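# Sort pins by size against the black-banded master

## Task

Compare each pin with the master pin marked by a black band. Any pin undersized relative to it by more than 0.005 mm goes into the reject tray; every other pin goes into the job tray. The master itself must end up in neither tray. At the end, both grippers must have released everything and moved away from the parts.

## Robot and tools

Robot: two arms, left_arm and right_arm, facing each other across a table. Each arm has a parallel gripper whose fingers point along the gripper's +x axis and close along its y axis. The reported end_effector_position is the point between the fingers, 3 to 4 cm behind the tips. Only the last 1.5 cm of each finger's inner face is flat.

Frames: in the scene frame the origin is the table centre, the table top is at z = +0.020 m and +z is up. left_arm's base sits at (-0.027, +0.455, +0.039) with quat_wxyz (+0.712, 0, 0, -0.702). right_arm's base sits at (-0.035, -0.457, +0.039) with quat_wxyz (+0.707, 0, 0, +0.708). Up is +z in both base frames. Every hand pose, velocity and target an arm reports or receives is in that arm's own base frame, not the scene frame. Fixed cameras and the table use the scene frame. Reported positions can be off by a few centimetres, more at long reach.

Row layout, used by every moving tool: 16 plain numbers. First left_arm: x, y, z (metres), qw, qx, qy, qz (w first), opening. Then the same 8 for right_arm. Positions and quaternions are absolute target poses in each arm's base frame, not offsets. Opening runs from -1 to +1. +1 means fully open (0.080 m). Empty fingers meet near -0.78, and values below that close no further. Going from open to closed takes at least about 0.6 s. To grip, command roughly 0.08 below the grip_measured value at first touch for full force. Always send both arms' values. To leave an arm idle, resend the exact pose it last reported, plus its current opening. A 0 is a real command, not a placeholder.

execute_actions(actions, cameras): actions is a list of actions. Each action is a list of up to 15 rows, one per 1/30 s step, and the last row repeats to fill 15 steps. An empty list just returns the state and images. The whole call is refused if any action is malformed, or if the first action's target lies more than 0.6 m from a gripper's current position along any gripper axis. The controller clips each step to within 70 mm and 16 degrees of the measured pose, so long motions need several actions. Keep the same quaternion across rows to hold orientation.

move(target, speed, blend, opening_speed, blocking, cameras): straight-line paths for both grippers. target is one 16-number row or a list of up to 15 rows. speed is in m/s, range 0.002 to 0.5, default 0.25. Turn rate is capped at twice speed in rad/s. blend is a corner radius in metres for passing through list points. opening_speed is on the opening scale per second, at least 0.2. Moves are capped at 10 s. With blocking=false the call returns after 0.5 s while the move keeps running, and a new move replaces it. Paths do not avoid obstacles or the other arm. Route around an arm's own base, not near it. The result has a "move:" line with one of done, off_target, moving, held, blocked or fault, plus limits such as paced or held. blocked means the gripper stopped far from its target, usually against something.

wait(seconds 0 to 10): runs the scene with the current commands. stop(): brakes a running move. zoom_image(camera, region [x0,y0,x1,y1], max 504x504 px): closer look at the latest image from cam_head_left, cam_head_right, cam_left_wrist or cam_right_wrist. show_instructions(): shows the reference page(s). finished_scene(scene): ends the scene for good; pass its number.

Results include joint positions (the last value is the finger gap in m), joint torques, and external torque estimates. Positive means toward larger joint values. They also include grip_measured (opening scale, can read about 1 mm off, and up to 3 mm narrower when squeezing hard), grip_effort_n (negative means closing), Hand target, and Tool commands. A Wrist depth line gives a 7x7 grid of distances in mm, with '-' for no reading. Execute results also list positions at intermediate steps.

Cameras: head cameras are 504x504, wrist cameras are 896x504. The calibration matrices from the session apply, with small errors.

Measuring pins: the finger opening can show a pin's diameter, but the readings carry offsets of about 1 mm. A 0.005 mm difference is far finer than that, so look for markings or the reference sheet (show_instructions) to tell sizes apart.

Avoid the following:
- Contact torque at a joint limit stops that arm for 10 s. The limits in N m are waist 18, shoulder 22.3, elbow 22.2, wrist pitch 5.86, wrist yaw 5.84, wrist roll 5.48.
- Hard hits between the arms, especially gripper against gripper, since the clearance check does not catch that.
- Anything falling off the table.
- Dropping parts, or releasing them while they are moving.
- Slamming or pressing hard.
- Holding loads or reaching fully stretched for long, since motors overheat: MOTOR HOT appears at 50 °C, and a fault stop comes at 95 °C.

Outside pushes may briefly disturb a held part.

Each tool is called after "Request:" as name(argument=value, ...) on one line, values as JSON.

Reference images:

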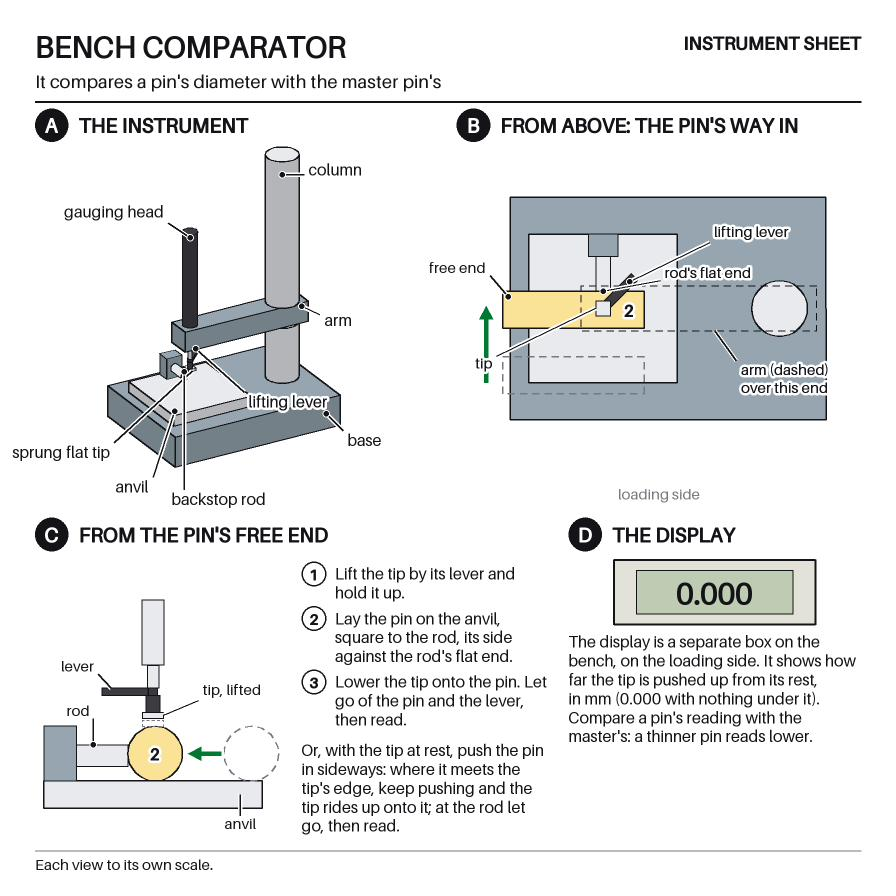

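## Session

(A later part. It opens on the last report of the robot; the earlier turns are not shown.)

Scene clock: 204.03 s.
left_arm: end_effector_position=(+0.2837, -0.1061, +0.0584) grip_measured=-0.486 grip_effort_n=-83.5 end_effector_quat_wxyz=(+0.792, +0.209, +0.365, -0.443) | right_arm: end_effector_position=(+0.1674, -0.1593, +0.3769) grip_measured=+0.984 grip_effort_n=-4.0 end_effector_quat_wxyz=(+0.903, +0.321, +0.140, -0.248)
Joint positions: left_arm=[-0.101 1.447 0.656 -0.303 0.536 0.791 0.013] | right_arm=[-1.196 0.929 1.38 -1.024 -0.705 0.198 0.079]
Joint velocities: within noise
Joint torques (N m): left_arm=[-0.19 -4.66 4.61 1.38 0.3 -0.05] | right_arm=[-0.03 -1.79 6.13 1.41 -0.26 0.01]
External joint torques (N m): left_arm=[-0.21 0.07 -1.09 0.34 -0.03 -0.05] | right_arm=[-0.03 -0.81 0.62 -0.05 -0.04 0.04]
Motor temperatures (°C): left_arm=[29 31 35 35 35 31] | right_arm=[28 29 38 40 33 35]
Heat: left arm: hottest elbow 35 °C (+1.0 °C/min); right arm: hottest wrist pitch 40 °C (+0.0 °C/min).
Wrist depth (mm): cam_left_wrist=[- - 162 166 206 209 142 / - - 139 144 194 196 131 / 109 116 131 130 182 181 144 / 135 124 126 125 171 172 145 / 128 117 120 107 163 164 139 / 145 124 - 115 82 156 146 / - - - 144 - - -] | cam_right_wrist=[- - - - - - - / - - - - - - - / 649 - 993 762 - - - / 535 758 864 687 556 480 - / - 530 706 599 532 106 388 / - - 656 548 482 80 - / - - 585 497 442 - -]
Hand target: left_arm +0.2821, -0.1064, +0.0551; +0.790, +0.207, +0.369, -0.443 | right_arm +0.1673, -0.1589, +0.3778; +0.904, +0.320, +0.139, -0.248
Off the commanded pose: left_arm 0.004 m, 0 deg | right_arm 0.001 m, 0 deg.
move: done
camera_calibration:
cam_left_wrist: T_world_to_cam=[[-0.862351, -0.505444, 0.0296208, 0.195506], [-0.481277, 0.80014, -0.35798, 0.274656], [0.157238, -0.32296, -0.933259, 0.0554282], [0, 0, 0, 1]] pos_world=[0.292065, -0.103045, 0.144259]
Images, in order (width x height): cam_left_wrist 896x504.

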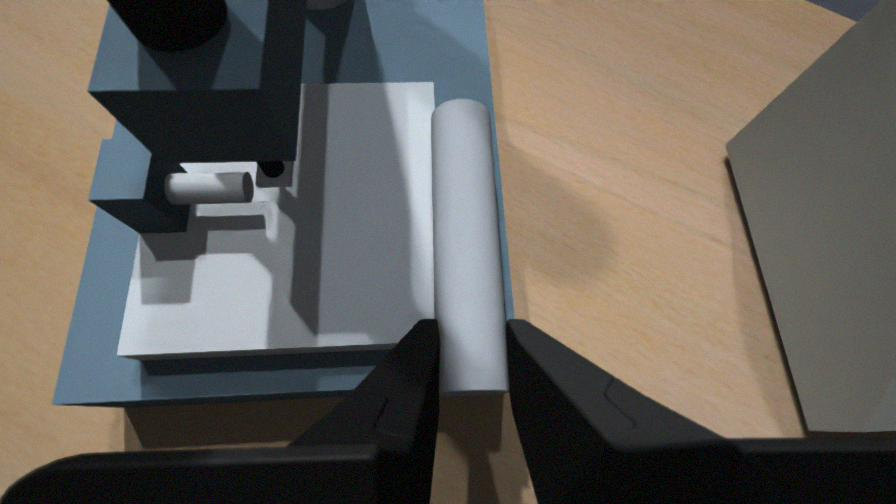

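Request:
move(target=[0.3030,-0.0927,0.055,0.7920,0.2075,0.3695,-0.4441,-0.57,0.1673,-0.1589,0.3778,0.904,0.320,0.139,-0.248,0.984], speed=0.05, cameras=["cam_left_wrist"])

Request:
zoom_image(camera="cam_left_wrist", region=[150, 30, 550, 430])

Scene clock: 211.63 s.
left_arm: end_effector_position=(+0.2862, -0.1042, +0.0568) grip_measured=-0.486 grip_effort_n=-83.5 end_effector_quat_wxyz=(+0.780, +0.191, +0.368, -0.469) | right_arm: end_effector_position=(+0.1674, -0.1593, +0.3769) grip_measured=+0.984 grip_effort_n=-3.5 end_effector_quat_wxyz=(+0.903, +0.321, +0.140, -0.248)
Joint positions: left_arm=[-0.062 1.506 0.702 -0.358 0.609 0.851 0.013] | right_arm=[-1.196 0.929 1.38 -1.024 -0.705 0.198 0.079]
Joint velocities: within noise
Joint torques (N m): left_arm=[2.09 -2.43 8.36 2.71 -1.22 0.16] | right_arm=[-0.03 -1.79 6.14 1.41 -0.26 0.01]
External joint torques (N m): left_arm=[2.1 2.6 2.83 1.77 -1.59 0.16] | right_arm=[-0.04 -0.88 0.66 -0.04 -0.04 0.03]
Motor temperatures (°C): left_arm=[29 31 35 36 35 31] | right_arm=[28 29 38 40 33 35]
Heat: left arm: hottest wrist pitch 36 °C (+1.0 °C/min); right arm: hottest wrist pitch 40 °C (+0.0 °C/min).
Wrist depth (mm): cam_left_wrist=[- - 162 169 214 222 129 / - - 138 144 199 204 130 / 104 113 129 129 186 186 142 / 125 121 124 124 175 177 137 / 114 112 117 106 165 168 133 / 116 119 - 115 82 160 145 / - - - 144 - - -] | cam_right_wrist=[- - - - - - - / - - - - - - - / 642 - - 776 - - - / 524 803 862 687 557 482 - / - 526 715 595 533 106 386 / - - 644 552 483 80 - / - - 588 495 437 - -]
Hand target: left_arm +0.3019, -0.0924, +0.0558; +0.790, +0.207, +0.369, -0.443 | right_arm +0.1673, -0.1589, +0.3778; +0.904, +0.320, +0.139, -0.248
Off the commanded pose: left_arm 0.020 m, 4 deg | right_arm 0.001 m, 0 deg.
move: off_target (left_arm)
camera_calibration:
cam_left_wrist: T_world_to_cam=[[-0.878571, -0.470186, 0.0838898, 0.203969], [-0.465303, 0.803007, -0.372387, 0.270254], [0.107727, -0.366203, -0.924278, 0.0632948], [0, 0, 0, 1]] pos_world=[0.298133, -0.0979339, 0.14203]
Images, in order (width x height): cam_left_wrist 896x504.

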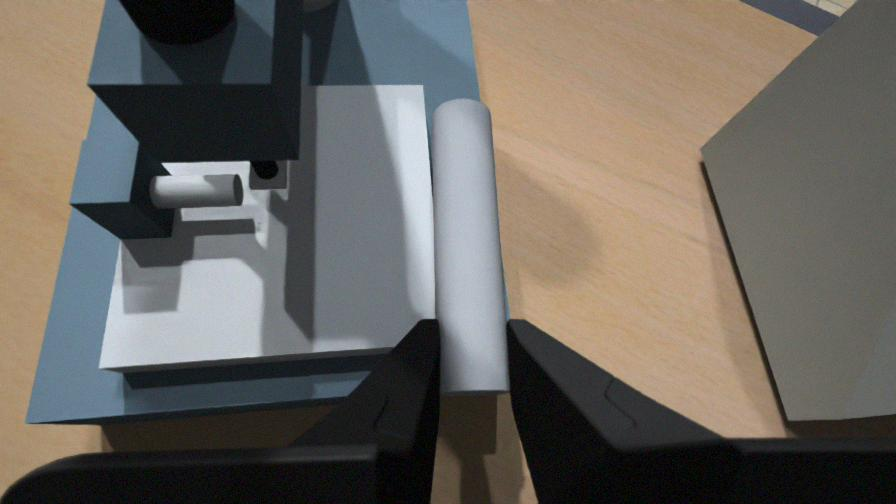

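Scaled by 1.260 from the camera's 896x504 image, which has a finer 1280x720 frame.

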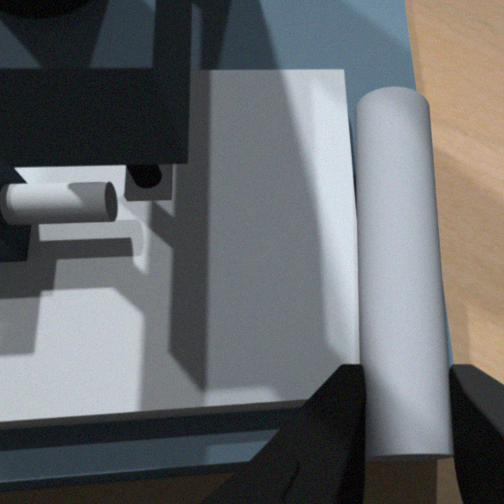

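Request:
move(target=[[0.2841,-0.1064,0.058,0.7920,0.2075,0.3695,-0.4441,-0.57,0.1673,-0.1589,0.3778,0.904,0.320,0.139,-0.248,0.984],[0.2821,-0.1074,0.085,0.7920,0.2075,0.3695,-0.4441,-0.57,0.1673,-0.1589,0.3778,0.904,0.320,0.139,-0.248,0.984],[0.2990,-0.0960,0.085,0.7920,0.2075,0.3695,-0.4441,-0.57,0.1673,-0.1589,0.3778,0.904,0.320,0.139,-0.248,0.984]], speed=0.06, cameras=["cam_left_wrist"])

Request:
zoom_image(camera="cam_left_wrist", region=[100, 30, 550, 480])

Scene clock: 218.17 s.
left_arm: end_effector_position=(+0.2945, -0.0954, +0.0805) grip_measured=-0.486 grip_effort_n=-83.5 end_effector_quat_wxyz=(+0.788, +0.207, +0.376, -0.442) | right_arm: end_effector_position=(+0.1674, -0.1593, +0.3769) grip_measured=+0.984 grip_effort_n=-3.5 end_effector_quat_wxyz=(+0.903, +0.321, +0.140, -0.248)
Joint positions: left_arm=[-0.058 1.453 0.775 -0.461 0.547 0.836 0.013] | right_arm=[-1.196 0.929 1.38 -1.024 -0.705 0.198 0.079]
Joint velocities: within noise
Joint torques (N m): left_arm=[0.3 -5.13 7.49 0.87 0.69 0.08] | right_arm=[-0.04 -1.79 6.13 1.41 -0.26 0.01]
External joint torques (N m): left_arm=[0.26 -0.19 1.63 -0.11 0.36 0.08] | right_arm=[-0.05 -0.83 0.61 -0.05 -0.03 0.03]
Motor temperatures (°C): left_arm=[29 31 35 38 35 31] | right_arm=[28 29 38 40 33 35]
Heat: left arm: hottest wrist pitch 38 °C (+4.1 °C/min); right arm: hottest wrist pitch 40 °C (+0.0 °C/min).
Wrist depth (mm): cam_left_wrist=[216 216 95 188 232 235 238 / 203 205 89 177 217 221 154 / 193 191 101 124 205 206 155 / 183 154 145 146 194 196 162 / 175 148 141 107 183 187 156 / 167 166 - 104 82 179 157 / - - - 164 - - -] | cam_right_wrist=[- - - - - - - / - - - - - - - / 646 - - 778 - - - / 508 818 846 685 563 482 - / - 522 711 603 527 105 387 / - - 660 547 485 80 - / - - 582 500 441 - -]
Hand target: left_arm +0.2989, -0.0959, +0.0850; +0.790, +0.207, +0.369, -0.443 | right_arm +0.1673, -0.1589, +0.3778; +0.904, +0.320, +0.139, -0.248
Off the commanded pose: left_arm 0.006 m, 1 deg | right_arm 0.001 m, 0 deg.
move: done
camera_calibration:
cam_left_wrist: T_world_to_cam=[[-0.859716, -0.508997, 0.0425569, 0.207485], [-0.491487, 0.801698, -0.340178, 0.280922], [0.139032, -0.313372, -0.939398, 0.08454], [0, 0, 0, 1]] pos_world=[0.304694, -0.0931132, 0.16615]
Images, in order (width x height): cam_left_wrist 896x504.

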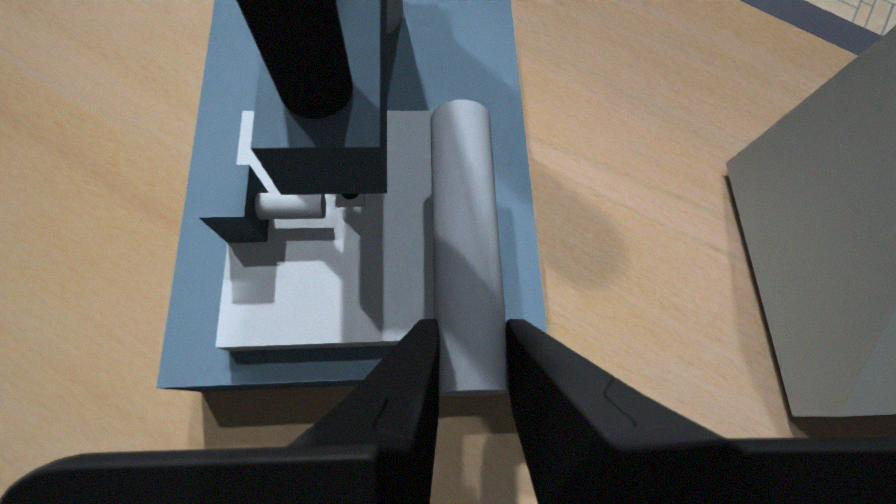

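Scaled by 1.120 from the camera's 896x504 image, which has a finer 1280x720 frame.

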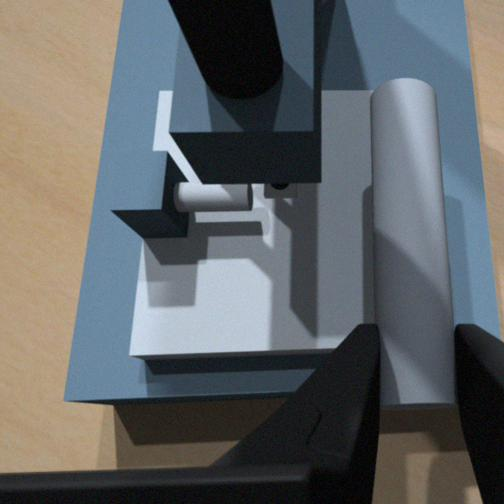

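Request:
move(target=[0.3020,-0.0940,0.062,0.7935,0.2079,0.3659,-0.4446,-0.57,0.1673,-0.1589,0.3778,0.904,0.320,0.139,-0.248,0.984], speed=0.04, cameras=["cam_left_wrist"])

Request:
zoom_image(camera="cam_left_wrist", region=[100, 30, 550, 480])

Scene clock: 228.50 s.
left_arm: end_effector_position=(+0.3037, -0.0939, +0.0644) grip_measured=-0.486 grip_effort_n=-83.5 end_effector_quat_wxyz=(+0.793, +0.212, +0.365, -0.440) | right_arm: end_effector_position=(+0.1674, -0.1593, +0.3769) grip_measured=+0.984 grip_effort_n=-3.0 end_effector_quat_wxyz=(+0.903, +0.321, +0.140, -0.248)
Joint positions: left_arm=[-0.048 1.511 0.745 -0.352 0.555 0.847 0.013] | right_arm=[-1.196 0.929 1.38 -1.024 -0.705 0.198 0.079]
Joint velocities: within noise
Joint torques (N m): left_arm=[0.3 -5.43 4.59 1.17 0.69 0.1] | right_arm=[-0.03 -1.79 6.14 1.41 -0.26 0.01]
External joint torques (N m): left_arm=[0.3 -0.19 -1.11 0.17 0.35 0.1] | right_arm=[-0.03 -0.79 0.6 -0.05 -0.04 0.03]
Motor temperatures (°C): left_arm=[29 31 36 37 35 31] | right_arm=[28 29 38 40 33 35]
Heat: left arm: hottest wrist pitch 37 °C (+3.0 °C/min); right arm: hottest wrist pitch 40 °C (+0.0 °C/min).
Wrist depth (mm): cam_left_wrist=[204 205 - 172 210 215 218 / 191 192 75 146 197 202 198 / 180 178 123 122 184 189 165 / 170 142 131 129 148 179 166 / 162 134 125 107 167 169 167 / 155 152 - 113 82 161 161 / - - - 149 - - -] | cam_right_wrist=[- - - - - - - / - - - - - - - / 634 - 993 768 - - - / 515 757 859 694 565 483 - / - 510 715 604 531 105 387 / - - 646 548 485 80 - / - - 589 501 440 - -]
Hand target: left_arm +0.3019, -0.0941, +0.0620; +0.792, +0.207, +0.365, -0.444 | right_arm +0.1673, -0.1589, +0.3778; +0.904, +0.320, +0.139, -0.248
Off the commanded pose: left_arm 0.003 m, 1 deg | right_arm 0.001 m, 0 deg.
move: done
camera_calibration:
cam_left_wrist: T_world_to_cam=[[-0.861445, -0.507347, 0.0226018, 0.218802], [-0.481044, 0.800898, -0.356594, 0.276596], [0.162815, -0.318059, -0.933986, 0.0606615], [0, 0, 0, 1]] pos_world=[0.311664, -0.0912225, 0.150344]
Images, in order (width x height): cam_left_wrist 896x504.

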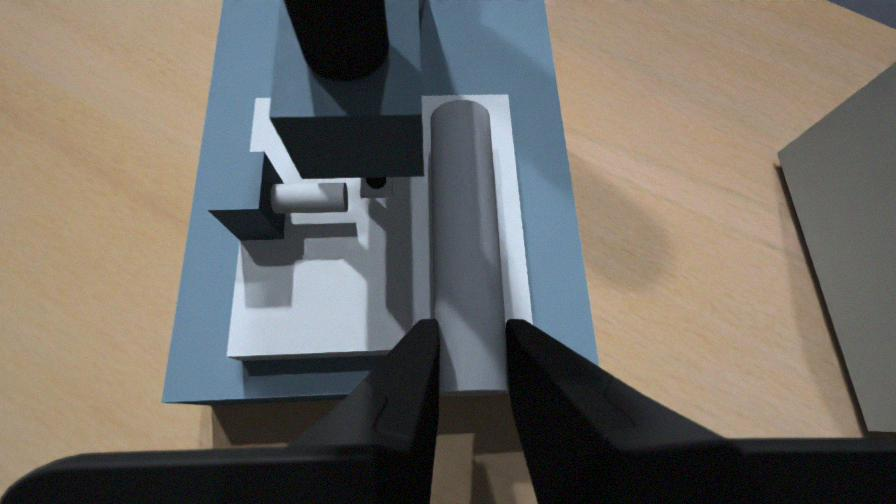

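Scaled by 1.120 from the camera's 896x504 image, which has a finer 1280x720 frame.

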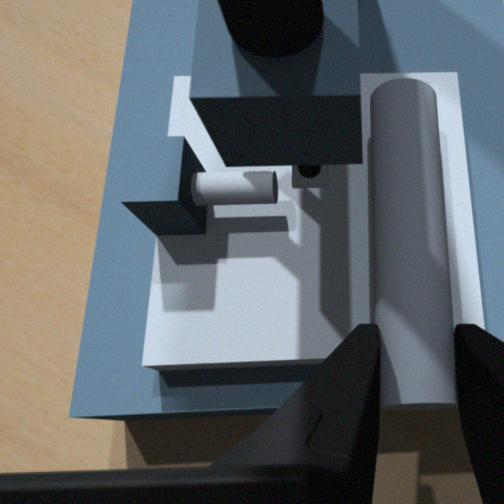

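Request:
move(target=[0.3020,-0.0940,0.058,0.7935,0.2079,0.3659,-0.4446,-0.57,0.1673,-0.1589,0.3778,0.904,0.320,0.139,-0.248,0.984], speed=0.03, cameras=["cam_left_wrist"])

Request:
zoom_image(camera="cam_left_wrist", region=[100, 30, 550, 480])

Scene clock: 233.07 s.
left_arm: end_effector_position=(+0.3043, -0.0939, +0.0614) grip_measured=-0.486 grip_effort_n=-83.5 end_effector_quat_wxyz=(+0.793, +0.212, +0.363, -0.441) | right_arm: end_effector_position=(+0.1674, -0.1593, +0.3769) grip_measured=+0.984 grip_effort_n=-4.0 end_effector_quat_wxyz=(+0.903, +0.321, +0.140, -0.248)
Joint positions: left_arm=[-0.047 1.519 0.736 -0.332 0.557 0.847 0.013] | right_arm=[-1.196 0.929 1.38 -1.024 -0.705 0.198 0.079]
Joint velocities: within noise
Joint torques (N m): left_arm=[0.26 -5.3 4.42 1.18 0.62 0.1] | right_arm=[-0.03 -1.79 6.14 1.41 -0.26 0]
External joint torques (N m): left_arm=[0.28 -0.07 -1.23 0.18 0.28 0.1] | right_arm=[-0.02 -0.9 0.66 -0.04 -0.04 0.03]
Motor temperatures (°C): left_arm=[29 31 36 38 35 31] | right_arm=[28 29 38 40 33 35]
Heat: left arm: hottest wrist pitch 38 °C (+4.1 °C/min); right arm: hottest wrist pitch 40 °C (+0.0 °C/min).
Wrist depth (mm): cam_left_wrist=[201 202 - 169 207 212 215 / 188 189 73 129 193 198 194 / 178 175 120 120 180 186 165 / 168 139 129 127 144 176 167 / 159 131 123 106 162 166 164 / 151 149 - 152 82 158 158 / - - - 146 - - -] | cam_right_wrist=[- - - - - - - / - - - - - - - / 631 - 997 772 - - - / 516 762 853 693 569 484 - / - 514 709 598 528 106 386 / - - 640 556 483 80 - / - - 585 503 441 - -]
Hand target: left_arm +0.3020, -0.0940, +0.0581; +0.792, +0.207, +0.365, -0.444 | right_arm +0.1673, -0.1589, +0.3778; +0.904, +0.320, +0.139, -0.248
Off the commanded pose: left_arm 0.004 m, 1 deg | right_arm 0.001 m, 0 deg.
move: done
camera_calibration:
cam_left_wrist: T_world_to_cam=[[-0.861699, -0.506995, 0.0207413, 0.219538], [-0.479615, 0.800456, -0.3595, 0.275496], [0.165662, -0.319729, -0.932915, 0.0566313], [0, 0, 0, 1]] pos_world=[0.311926, -0.0911113, 0.147319]
Images, in order (width x height): cam_left_wrist 896x504.

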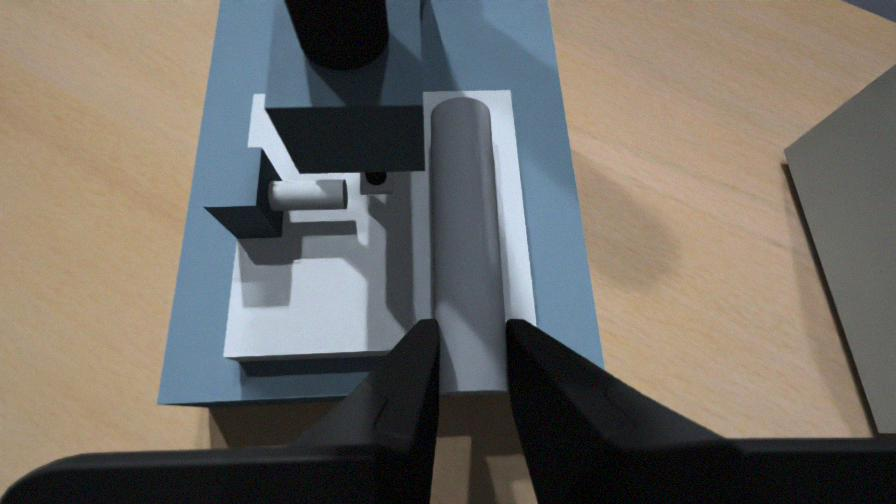

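Scaled by 1.120 from the camera's 896x504 image, which has a finer 1280x720 frame.

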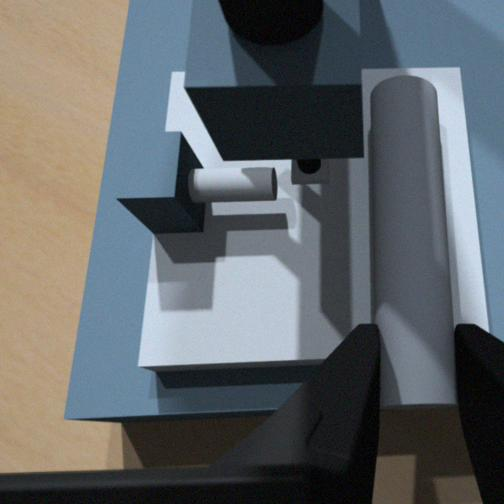

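Request:
move(target=[0.3020,-0.0940,0.054,0.7935,0.2079,0.3659,-0.4446,-0.57,0.1673,-0.1589,0.3778,0.904,0.320,0.139,-0.248,0.984], speed=0.03, cameras=["cam_left_wrist"])

Request:
zoom_image(camera="cam_left_wrist", region=[100, 30, 550, 480])

Scene clock: 236.87 s.
left_arm: end_effector_position=(+0.3052, -0.0943, +0.0602) grip_measured=-0.486 grip_effort_n=-83.5 end_effector_quat_wxyz=(+0.795, +0.212, +0.359, -0.441) | right_arm: end_effector_position=(+0.1674, -0.1593, +0.3769) grip_measured=+0.984 grip_effort_n=-4.0 end_effector_quat_wxyz=(+0.903, +0.321, +0.140, -0.248)
Joint positions: left_arm=[-0.046 1.523 0.729 -0.313 0.562 0.847 0.013] | right_arm=[-1.196 0.929 1.38 -1.024 -0.705 0.198 0.079]
Joint velocities: within noise
Joint torques (N m): left_arm=[0.15 -4.57 4.15 1.19 0.45 0.09] | right_arm=[-0.03 -1.79 6.14 1.41 -0.26 0.01]
External joint torques (N m): left_arm=[0.13 0.65 -1.42 0.2 0.12 0.09] | right_arm=[-0.02 -0.83 0.64 -0.04 -0.04 0.03]
Motor temperatures (°C): left_arm=[29 31 35 38 35 31] | right_arm=[28 29 38 41 33 35]
Heat: left arm: hottest wrist pitch 38 °C (+4.0 °C/min); right arm: hottest wrist pitch 41 °C (+1.0 °C/min).
Wrist depth (mm): cam_left_wrist=[203 204 - 169 207 212 214 / 190 191 73 127 192 199 197 / 179 175 120 120 180 186 167 / 169 139 128 127 143 175 168 / 160 132 122 106 161 165 164 / 153 137 - 127 81 157 156 / - - - 146 - - -] | cam_right_wrist=[- - - - - - - / - - - - - - - / 646 - 989 768 - - - / 520 768 858 690 561 486 - / - 518 718 597 531 105 388 / - - 633 546 486 80 - / - - 582 498 442 - -]
Hand target: left_arm +0.3019, -0.0940, +0.0542; +0.792, +0.207, +0.365, -0.444 | right_arm +0.1673, -0.1589, +0.3778; +0.904, +0.320, +0.139, -0.248
Off the commanded pose: left_arm 0.007 m, 1 deg | right_arm 0.001 m, 0 deg.
move: done
camera_calibration:
cam_left_wrist: T_world_to_cam=[[-0.862385, -0.505995, 0.0161392, 0.220816], [-0.475798, 0.799206, -0.367269, 0.274988], [0.172938, -0.324406, -0.929975, 0.0524387], [0, 0, 0, 1]] pos_world=[0.312199, -0.0910286, 0.146197]
Images, in order (width x height): cam_left_wrist 896x504.

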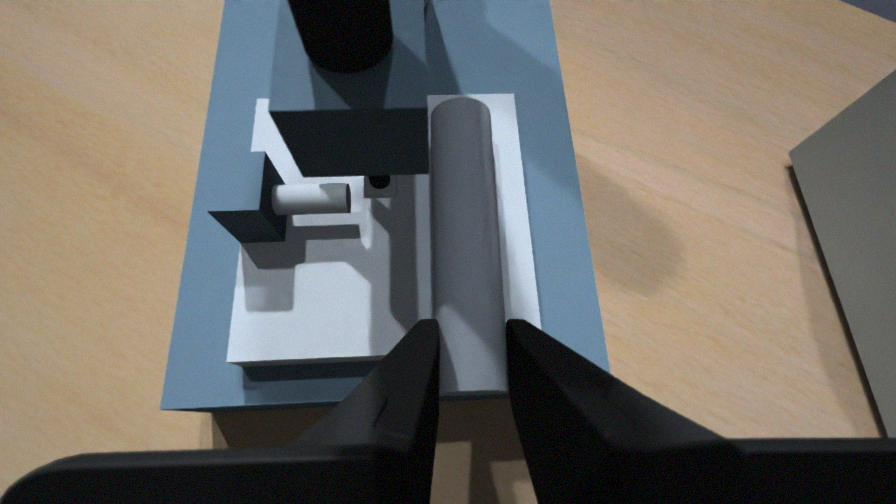

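Scaled by 1.120 from the camera's 896x504 image, which has a finer 1280x720 frame.

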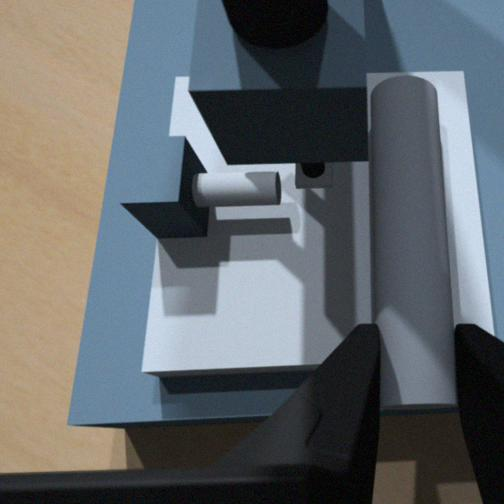

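Request:
move(target=[[0.3020,-0.0940,0.058,0.7935,0.2079,0.3659,-0.4446,-0.57,0.1673,-0.1589,0.3778,0.904,0.320,0.139,-0.248,0.984],[0.3180,-0.0838,0.058,0.7935,0.2079,0.3659,-0.4446,-0.57,0.1673,-0.1589,0.3778,0.904,0.320,0.139,-0.248,0.984]], speed=0.03, blend=0.003, cameras=["cam_left_wrist"])

Request:
zoom_image(camera="cam_left_wrist", region=[100, 30, 550, 480])

Scene clock: 248.23 s.
left_arm: end_effector_position=(+0.3153, -0.0870, +0.0602) grip_measured=-0.486 grip_effort_n=-83.5 end_effector_quat_wxyz=(+0.792, +0.208, +0.361, -0.447) | right_arm: end_effector_position=(+0.1674, -0.1593, +0.3769) grip_measured=+0.984 grip_effort_n=-3.5 end_effector_quat_wxyz=(+0.903, +0.321, +0.140, -0.248)
Joint positions: left_arm=[-0.011 1.575 0.785 -0.353 0.588 0.891 0.013] | right_arm=[-1.196 0.929 1.38 -1.024 -0.705 0.198 0.079]
Joint velocities: within noise
Joint torques (N m): left_arm=[0.71 -4.66 6.29 0.76 0.19 0.11] | right_arm=[-0.03 -1.79 6.13 1.41 -0.26 0.01]
External joint torques (N m): left_arm=[0.73 0.95 0.72 -0.19 -0.17 0.11] | right_arm=[-0.04 -0.83 0.63 -0.04 -0.03 0.03]
Motor temperatures (°C): left_arm=[29 31 35 37 35 31] | right_arm=[28 29 39 41 33 35]
Heat: left arm: hottest wrist pitch 37 °C (+2.0 °C/min); right arm: hottest wrist pitch 41 °C (+1.0 °C/min).
Wrist depth (mm): cam_left_wrist=[200 202 166 - 175 214 218 / 188 189 140 76 160 200 202 / 177 178 115 116 149 187 179 / 167 166 127 127 139 176 174 / 158 157 122 106 126 167 167 / 150 149 - 133 76 158 160 / - - - 146 - - -] | cam_right_wrist=[- - - - - - - / - - - - - - - / 636 - 999 769 - - - / 503 767 870 688 561 482 - / - 507 723 597 533 105 387 / - - 634 550 479 80 - / - - 582 498 441 - -]
Hand target: left_arm +0.3179, -0.0839, +0.0580; +0.792, +0.207, +0.365, -0.444 | right_arm +0.1673, -0.1589, +0.3778; +0.904, +0.320, +0.139, -0.248
Off the commanded pose: left_arm 0.005 m, 1 deg | right_arm 0.001 m, 0 deg.
move: done; blend cut to 0.0019 m at target 1
camera_calibration:
cam_left_wrist: T_world_to_cam=[[-0.866818, -0.497688, 0.0305445, 0.234476], [-0.472834, 0.800993, -0.367203, 0.273165], [0.158286, -0.332741, -0.929639, 0.0568881], [0, 0, 0, 1]] pos_world=[0.323405, -0.0831785, 0.14603]
Images, in order (width x height): cam_left_wrist 896x504.

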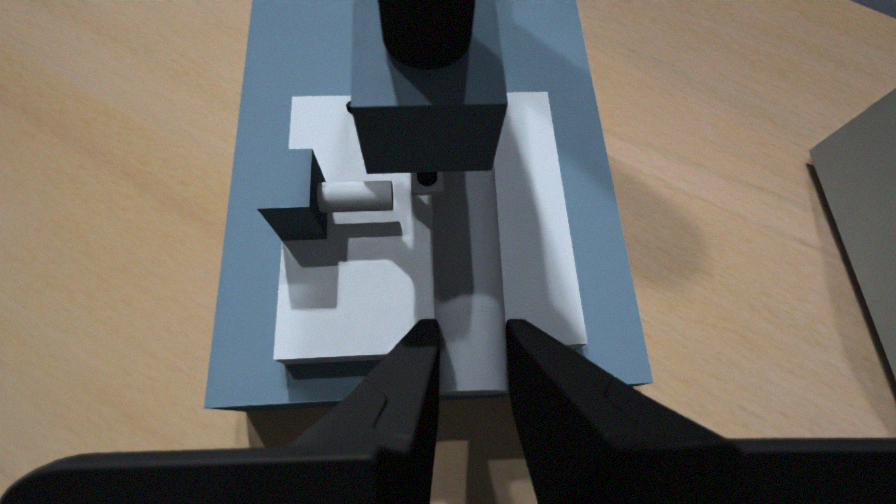

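Scaled by 1.120 from the camera's 896x504 image, which has a finer 1280x720 frame.

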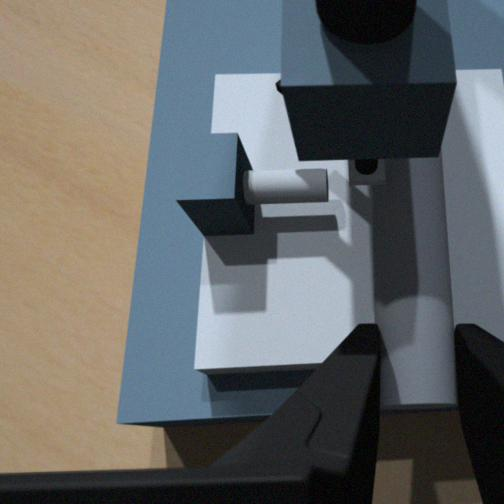

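Request:
move(target=[0.3255,-0.0790,0.058,0.7935,0.2079,0.3659,-0.4446,-0.57,0.1673,-0.1589,0.3778,0.904,0.320,0.139,-0.248,0.984], speed=0.03)

Request:
zoom_image(camera="cam_left_wrist", region=[250, 80, 600, 430])

Request:
zoom_image(camera="cam_head_left", region=[130, 300, 210, 370])

Scene clock: 252.33 s.
left_arm: end_effector_position=(+0.3217, -0.0832, +0.0601) grip_measured=-0.486 grip_effort_n=-83.5 end_effector_quat_wxyz=(+0.791, +0.206, +0.361, -0.450) | right_arm: end_effector_position=(+0.1674, -0.1593, +0.3769) grip_measured=+0.984 grip_effort_n=-3.5 end_effector_quat_wxyz=(+0.903, +0.321, +0.140, -0.248)
Joint positions: left_arm=[0.005 1.604 0.816 -0.369 0.6 0.911 0.013] | right_arm=[-1.196 0.929 1.38 -1.024 -0.705 0.198 0.079]
Joint velocities: within noise
Joint torques (N m): left_arm=[0.78 -4.89 6.48 0.92 0 0.09] | right_arm=[-0.03 -1.8 6.13 1.41 -0.26 0.01]
External joint torques (N m): left_arm=[0.77 0.92 0.92 -0.02 -0.37 0.09] | right_arm=[-0.05 -0.89 0.63 -0.05 -0.03 0.03]
Motor temperatures (°C): left_arm=[29 31 35 37 35 31] | right_arm=[28 29 39 41 33 35]
Heat: left arm: hottest wrist pitch 37 °C (+2.0 °C/min); right arm: hottest wrist pitch 41 °C (+1.0 °C/min).
Wrist depth (mm): cam_left_wrist=[200 202 166 - 177 216 220 / 187 189 154 75 161 202 204 / 176 178 120 115 142 188 186 / 166 167 128 127 132 178 177 / 157 158 122 106 126 167 169 / 149 150 - 125 76 158 160 / - - - 146 - - -] | cam_right_wrist=[- - - - - - - / - - - - - - - / 637 - - 785 - - - / 505 757 861 687 560 482 - / - 492 720 598 531 106 386 / - - 628 550 485 80 - / - - 582 499 443 - -]
Hand target: left_arm +0.3254, -0.0790, +0.0581; +0.792, +0.208, +0.365, -0.444 | right_arm +0.1673, -0.1589, +0.3778; +0.904, +0.320, +0.139, -0.248
Off the commanded pose: left_arm 0.006 m, 1 deg | right_arm 0.001 m, 0 deg.
move: done
camera_calibration:
cam_left_wrist: T_world_to_cam=[[-0.868449, -0.49451, 0.0354435, 0.242425], [-0.471208, 0.801069, -0.369122, 0.272736], [0.154142, -0.337265, -0.928705, 0.0580234], [0, 0, 0, 1]] pos_world=[0.330105, -0.0790299, 0.145967]

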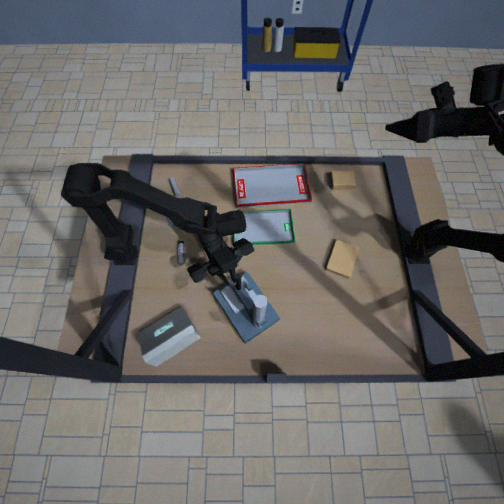

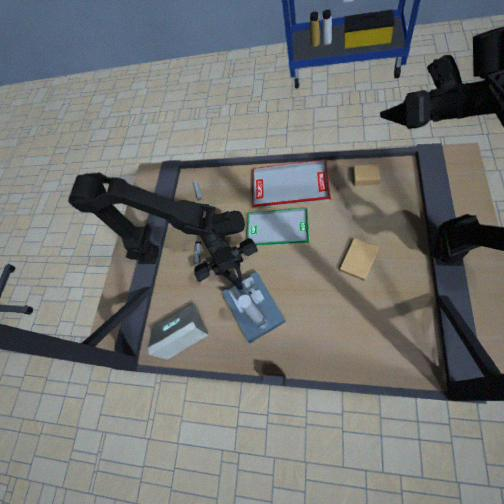

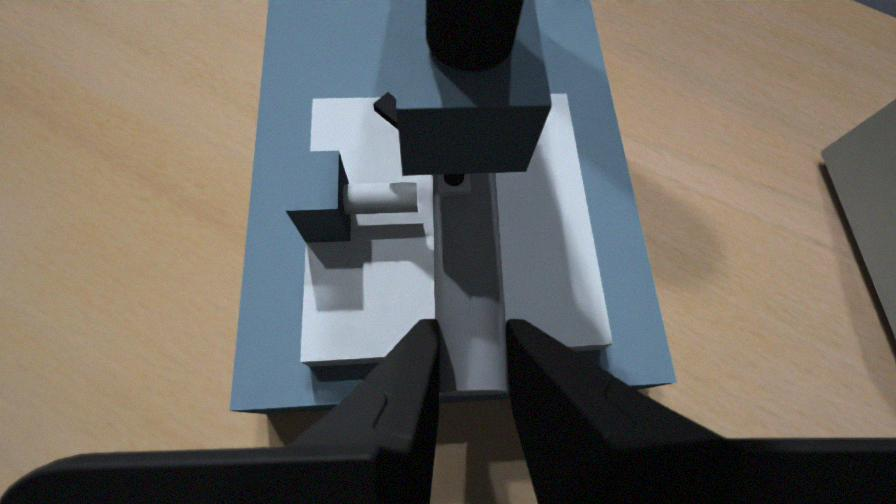

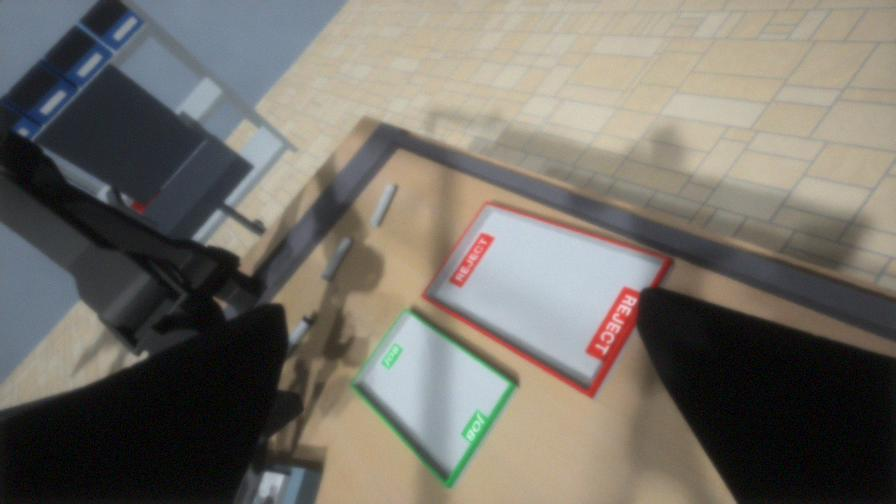

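Scaled by 1.440 from the camera's 896x504 image, which has a finer 1280x720 frame.

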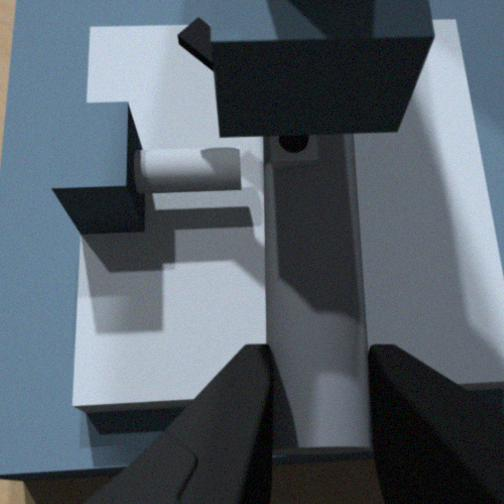

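Scaled by 6.300 from the camera's 504x504 image, which has a finer 720x720 frame.

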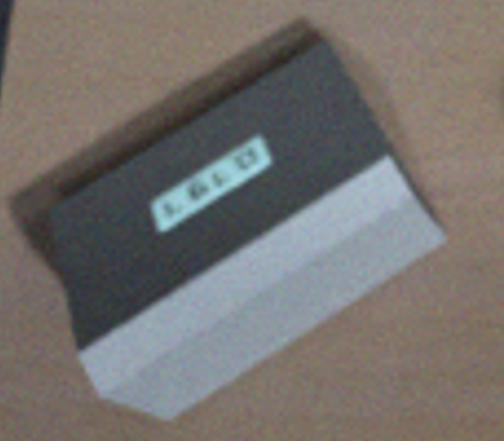

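Request:
move(target=[0.3300,-0.0760,0.058,0.7935,0.2079,0.3659,-0.4446,-0.57,0.1673,-0.1589,0.3778,0.904,0.320,0.139,-0.248,0.984], speed=0.03, cameras=["cam_left_wrist"])

Request:
zoom_image(camera="cam_left_wrist", region=[250, 80, 600, 430])

Scene clock: 256.27 s.
left_arm: end_effector_position=(+0.3255, -0.0809, +0.0602) grip_measured=-0.486 grip_effort_n=-83.5 end_effector_quat_wxyz=(+0.790, +0.206, +0.361, -0.451) | right_arm: end_effector_position=(+0.1674, -0.1593, +0.3769) grip_measured=+0.984 grip_effort_n=-3.5 end_effector_quat_wxyz=(+0.903, +0.321, +0.140, -0.248)
Joint positions: left_arm=[0.014 1.62 0.834 -0.378 0.604 0.923 0.013] | right_arm=[-1.196 0.929 1.38 -1.024 -0.705 0.198 0.079]
Joint velocities: within noise
Joint torques (N m): left_arm=[0.97 -4.83 6.64 1.02 0.01 0.08] | right_arm=[-0.03 -1.8 6.14 1.41 -0.26 0.01]
External joint torques (N m): left_arm=[0.96 1.11 1.09 0.1 -0.36 0.07] | right_arm=[-0.03 -0.88 0.69 -0.03 -0.04 0.03]
Motor temperatures (°C): left_arm=[29 31 35 37 35 31] | right_arm=[28 29 39 41 33 35]
Heat: left arm: hottest wrist pitch 37 °C (+2.0 °C/min); right arm: hottest wrist pitch 41 °C (+1.0 °C/min).
Wrist depth (mm): cam_left_wrist=[200 202 169 - 173 216 220 / 187 189 154 75 161 201 205 / 176 178 138 116 140 188 186 / 166 168 128 127 132 177 178 / 157 158 122 106 126 167 169 / 149 150 - 125 76 157 160 / - - - 145 - - -] | cam_right_wrist=[- - - - - - - / - - - - - - - / 634 - 999 775 - - - / 505 773 856 690 556 489 - / - 492 718 607 531 106 388 / - - 627 544 484 80 - / - - 582 496 443 - -]
Hand target: left_arm +0.3299, -0.0760, +0.0581; +0.792, +0.208, +0.365, -0.444 | right_arm +0.1673, -0.1589, +0.3778; +0.904, +0.320, +0.139, -0.248
Off the commanded pose: left_arm 0.007 m, 1 deg | right_arm 0.001 m, 0 deg.
move: done
camera_calibration:
cam_left_wrist: T_world_to_cam=[[-0.869511, -0.492582, 0.0362418, 0.247221], [-0.469773, 0.802124, -0.36866, 0.272328], [0.152525, -0.337579, -0.928858, 0.0587661], [0, 0, 0, 1]] pos_world=[0.33393, -0.0768261, 0.146022]
Images, in order (width x height): cam_left_wrist 896x504.

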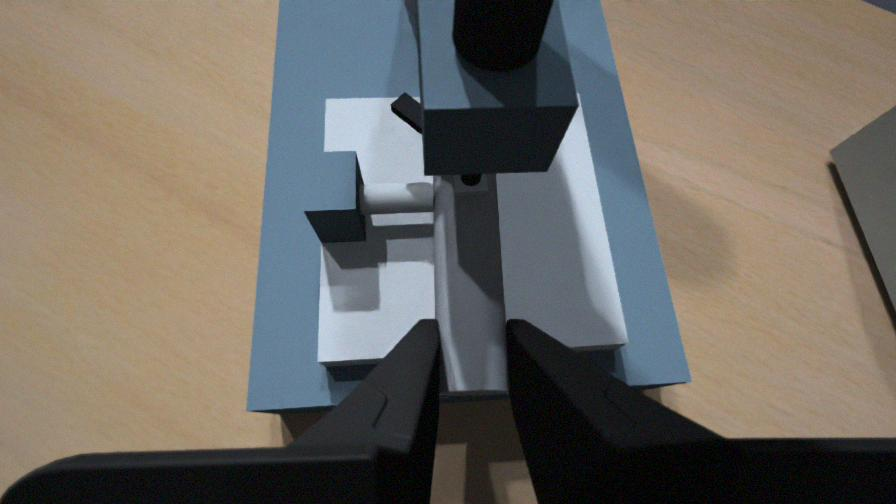

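Scaled by 1.440 from the camera's 896x504 image, which has a finer 1280x720 frame.

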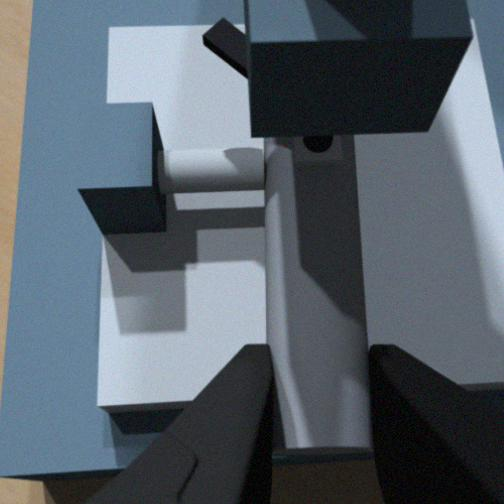

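Request:
move(target=[[0.3282,-0.0772,0.0585,0.7935,0.2079,0.3659,-0.4446,-0.57,0.1673,-0.1589,0.3778,0.904,0.320,0.139,-0.248,0.984],[0.3282,-0.0772,0.0585,0.7935,0.2079,0.3659,-0.4446,0.2,0.1673,-0.1589,0.3778,0.904,0.320,0.139,-0.248,0.984]], speed=0.03, opening_speed=0.8, cameras=["cam_left_wrist"])

Request:
zoom_image(camera="cam_left_wrist", region=[250, 80, 600, 430])

Scene clock: 262.83 s.
left_arm: end_effector_position=(+0.3263, -0.0789, +0.0596) grip_measured=+0.196 grip_effort_n=14.2 end_effector_quat_wxyz=(+0.791, +0.208, +0.363, -0.447) | right_arm: end_effector_position=(+0.1674, -0.1593, +0.3769) grip_measured=+0.984 grip_effort_n=-3.5 end_effector_quat_wxyz=(+0.903, +0.321, +0.140, -0.248)
Joint positions: left_arm=[0.017 1.621 0.834 -0.377 0.596 0.922 0.044] | right_arm=[-1.196 0.929 1.38 -1.024 -0.705 0.198 0.079]
Joint velocities: within noise
Joint torques (N m): left_arm=[0.27 -5.8 5.88 0.96 0.2 -0.05] | right_arm=[-0.03 -1.79 6.15 1.41 -0.26 0.01]
External joint torques (N m): left_arm=[0.26 0.13 0.31 0.03 -0.16 -0.05] | right_arm=[-0.01 -0.88 0.69 -0.03 -0.04 0.03]
Motor temperatures (°C): left_arm=[29 32 35 37 35 31] | right_arm=[28 29 39 41 33 35]
Heat: left arm: hottest wrist pitch 37 °C (+2.0 °C/min); right arm: hottest wrist pitch 41 °C (+1.0 °C/min).
Wrist depth (mm): cam_left_wrist=[198 200 166 - 170 212 216 / 185 187 153 - 155 198 201 / 174 176 119 120 137 185 186 / 165 166 128 124 130 174 177 / 156 158 121 119 123 164 168 / 148 151 80 150 94 82 159 / - - - 146 146 76 -] | cam_right_wrist=[- - - - - - - / - - - - - - - / 625 - - 778 - - - / 501 766 859 680 565 485 - / - 488 707 600 536 105 388 / - - 625 552 483 80 - / - - 582 498 445 - -]
Hand target: left_arm +0.3281, -0.0772, +0.0584; +0.792, +0.207, +0.365, -0.444 | right_arm +0.1673, -0.1589, +0.3778; +0.904, +0.320, +0.139, -0.248
Off the commanded pose: left_arm 0.003 m, 0 deg | right_arm 0.001 m, 0 deg.
move: done
camera_calibration:
cam_left_wrist: T_world_to_cam=[[-0.866059, -0.498915, 0.032025, 0.247615], [-0.475047, 0.801283, -0.363697, 0.272206], [0.155793, -0.330197, -0.930967, 0.0584544], [0, 0, 0, 1]] pos_world=[0.334653, -0.0752734, 0.14549]
Images, in order (width x height): cam_left_wrist 896x504.

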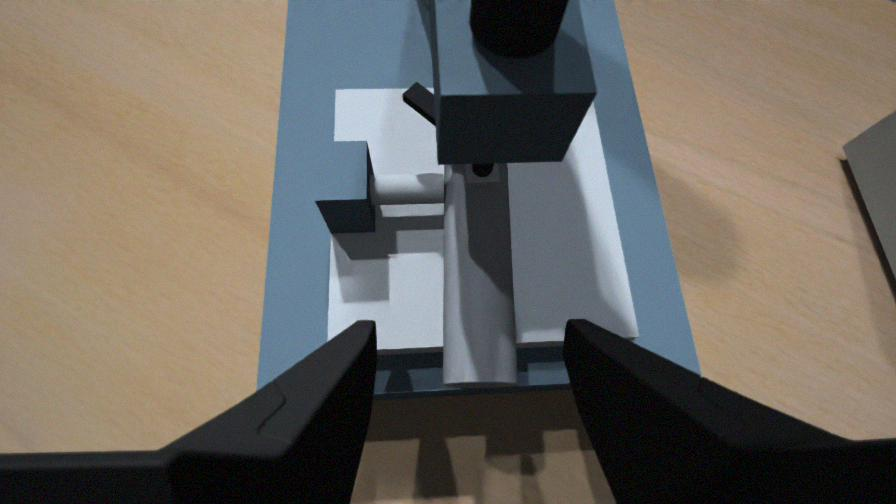

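Scaled by 1.440 from the camera's 896x504 image, which has a finer 1280x720 frame.

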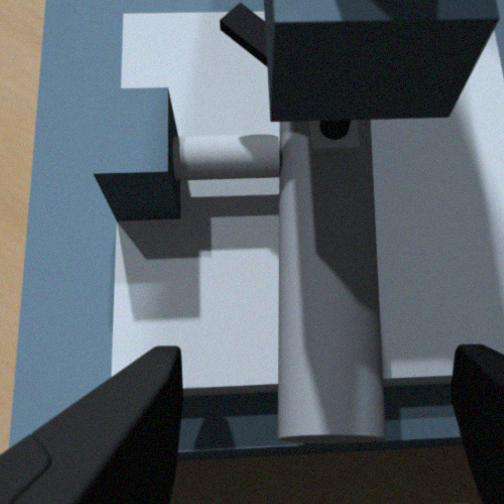

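Request:
move(target=[[0.3095,-0.0505,0.100,0.7935,0.2079,0.3659,-0.4446,0.4,0.1673,-0.1589,0.3778,0.904,0.320,0.139,-0.248,0.984],[0.12,-0.175,0.14,0.7965,0.2017,0.3714,-0.4325,0.4,0.1673,-0.1589,0.3778,0.904,0.320,0.139,-0.248,0.984]], speed=[0.06,0.2], blend=0.01, cameras=["cam_left_wrist","cam_head_left"])

Scene clock: 281.80 s.
left_arm: end_effector_position=(+0.1201, -0.1752, +0.1398) grip_measured=+0.397 grip_effort_n=14.2 end_effector_quat_wxyz=(+0.796, +0.201, +0.372, -0.434) | right_arm: end_effector_position=(+0.1674, -0.1593, +0.3769) grip_measured=+0.984 grip_effort_n=-3.0 end_effector_quat_wxyz=(+0.903, +0.321, +0.140, -0.248)
Joint positions: left_arm=[-0.945 0.721 0.597 -0.749 0.036 0.038 0.053] | right_arm=[-1.196 0.929 1.38 -1.024 -0.705 0.198 0.079]
Joint velocities: within noise
Joint torques (N m): left_arm=[-0.39 -1.29 6.51 1.13 -0.17 -0.06] | right_arm=[-0.03 -1.79 6.14 1.41 -0.26 0.01]
External joint torques (N m): left_arm=[-0.4 -0.31 -0.19 -0.24 -0.18 -0.06] | right_arm=[-0.06 -0.73 0.59 -0.04 -0.03 0.03]
Motor temperatures (°C): left_arm=[29 32 35 37 34 31] | right_arm=[28 29 39 41 33 35]
Heat: left arm: hottest wrist pitch 37 °C (-1.0 °C/min); right arm: hottest wrist pitch 41 °C (+1.0 °C/min).
Wrist depth (mm): cam_left_wrist=[262 304 310 - - - - / 246 279 163 165 167 - - / 228 264 174 176 179 - 202 / 219 253 189 188 192 263 238 / 215 240 197 203 203 242 234 / 226 - 91 230 220 82 222 / - - 218 221 221 - -] | cam_right_wrist=[- - - - - - - / - - - - - - - / - - - 771 - - - / 619 784 868 685 563 488 - / 612 829 717 602 531 105 388 / - - 649 550 481 80 - / - - 578 498 441 - -]
Hand target: left_arm +0.1201, -0.1750, +0.1400; +0.797, +0.202, +0.371, -0.432 | right_arm +0.1673, -0.1589, +0.3778; +0.904, +0.320, +0.139, -0.248
Off the commanded pose: left_arm 0.000 m, 0 deg | right_arm 0.001 m, 0 deg.
move: done
camera_calibration:
cam_left_wrist: T_world_to_cam=[[-0.848486, -0.527735, 0.0395899, 0.0101548], [-0.505692, 0.786439, -0.354667, 0.280453], [0.156035, -0.32095, -0.934154, 0.135443], [0, 0, 0, 1]] pos_world=[0.129305, -0.17173, 0.22559]
Images, in order (width x height): cam_head_left 504x504, cam_left_wrist 896x504.

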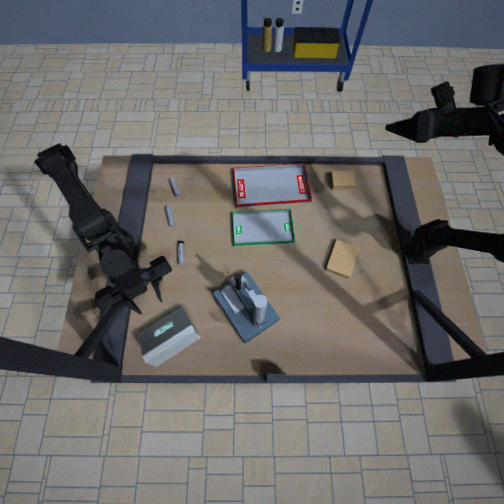

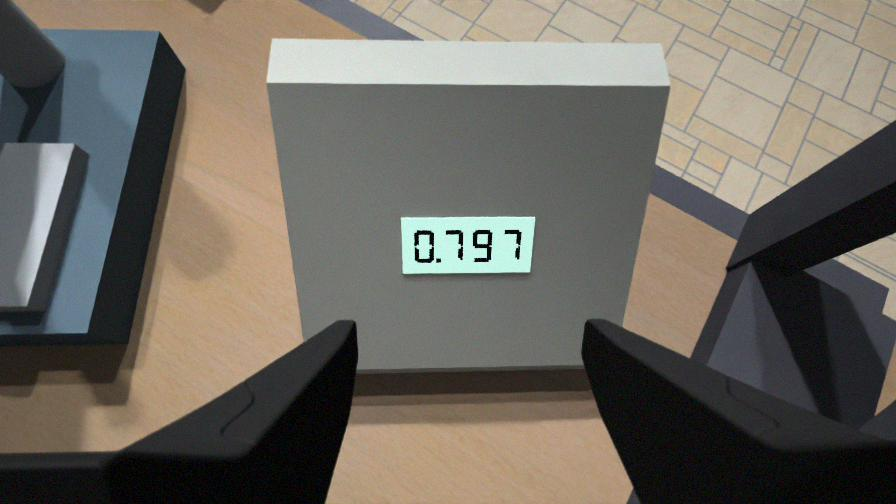

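Request:
move(target=[[0.3095,-0.0505,0.100,0.7935,0.2079,0.3659,-0.4446,0.2,0.1673,-0.1589,0.3778,0.904,0.320,0.139,-0.248,0.984],[0.3278,-0.0776,0.059,0.7935,0.2079,0.3659,-0.4446,0.2,0.1673,-0.1589,0.3778,0.904,0.320,0.139,-0.248,0.984]], speed=[0.2,0.06], cameras=["cam_left_wrist"])

Scene clock: 297.73 s.
left_arm: end_effector_position=(+0.3310, -0.0770, +0.0650) grip_measured=+0.203 grip_effort_n=-18.8 end_effector_quat_wxyz=(+0.795, +0.210, +0.357, -0.442) | right_arm: end_effector_position=(+0.1674, -0.1593, +0.3769) grip_measured=+0.984 grip_effort_n=-3.5 end_effector_quat_wxyz=(+0.903, +0.321, +0.140, -0.248)
Joint positions: left_arm=[0.023 1.616 0.849 -0.378 0.596 0.921 0.044] | right_arm=[-1.196 0.929 1.38 -1.024 -0.705 0.198 0.079]
Joint velocities: within noise
Joint torques (N m): left_arm=[-0.34 -5.83 4.24 0.97 0.19 -0.05] | right_arm=[-0.03 -1.79 6.14 1.41 -0.26 0]
External joint torques (N m): left_arm=[-0.33 0.15 -1.42 0.01 -0.17 -0.05] | right_arm=[-0.02 -0.81 0.63 -0.04 -0.05 0.03]
Motor temperatures (°C): left_arm=[29 31 35 37 34 31] | right_arm=[28 29 39 41 33 35]
Heat: left arm: hottest wrist pitch 37 °C (-1.0 °C/min); right arm: hottest wrist pitch 41 °C (+0.0 °C/min).
Wrist depth (mm): cam_left_wrist=[208 210 178 84 173 218 222 / 195 197 166 149 81 204 206 / 183 185 154 124 140 189 190 / 173 174 143 132 135 178 181 / 163 164 129 125 127 168 171 / 157 158 80 135 94 82 162 / - - 147 151 150 76 -] | cam_right_wrist=[- - - - - - - / - - - - - - - / 629 - 991 776 - - - / 503 767 850 696 566 488 - / - 488 715 607 533 105 389 / - - 630 551 484 80 - / - - 576 500 442 - -]
Hand target: left_arm +0.3278, -0.0776, +0.0591; +0.792, +0.208, +0.365, -0.444 | right_arm +0.1673, -0.1589, +0.3778; +0.904, +0.320, +0.139, -0.248
Off the commanded pose: left_arm 0.007 m, 1 deg | right_arm 0.001 m, 0 deg.
move: done
camera_calibration:
cam_left_wrist: T_world_to_cam=[[-0.863271, -0.504422, 0.0179244, 0.252012], [-0.474205, 0.79837, -0.371127, 0.274855], [0.172894, -0.328883, -0.928409, 0.0576299], [0, 0, 0, 1]] pos_world=[0.337928, -0.0733616, 0.150993]
Images, in order (width x height): cam_left_wrist 896x504.

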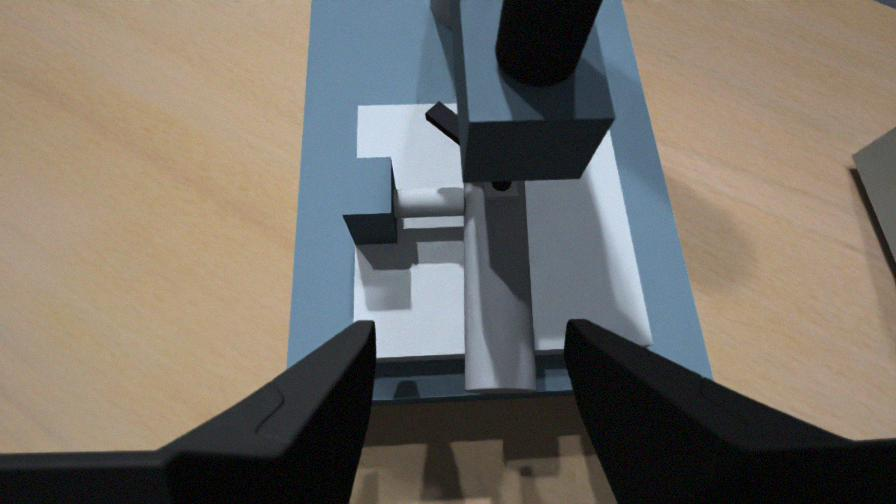

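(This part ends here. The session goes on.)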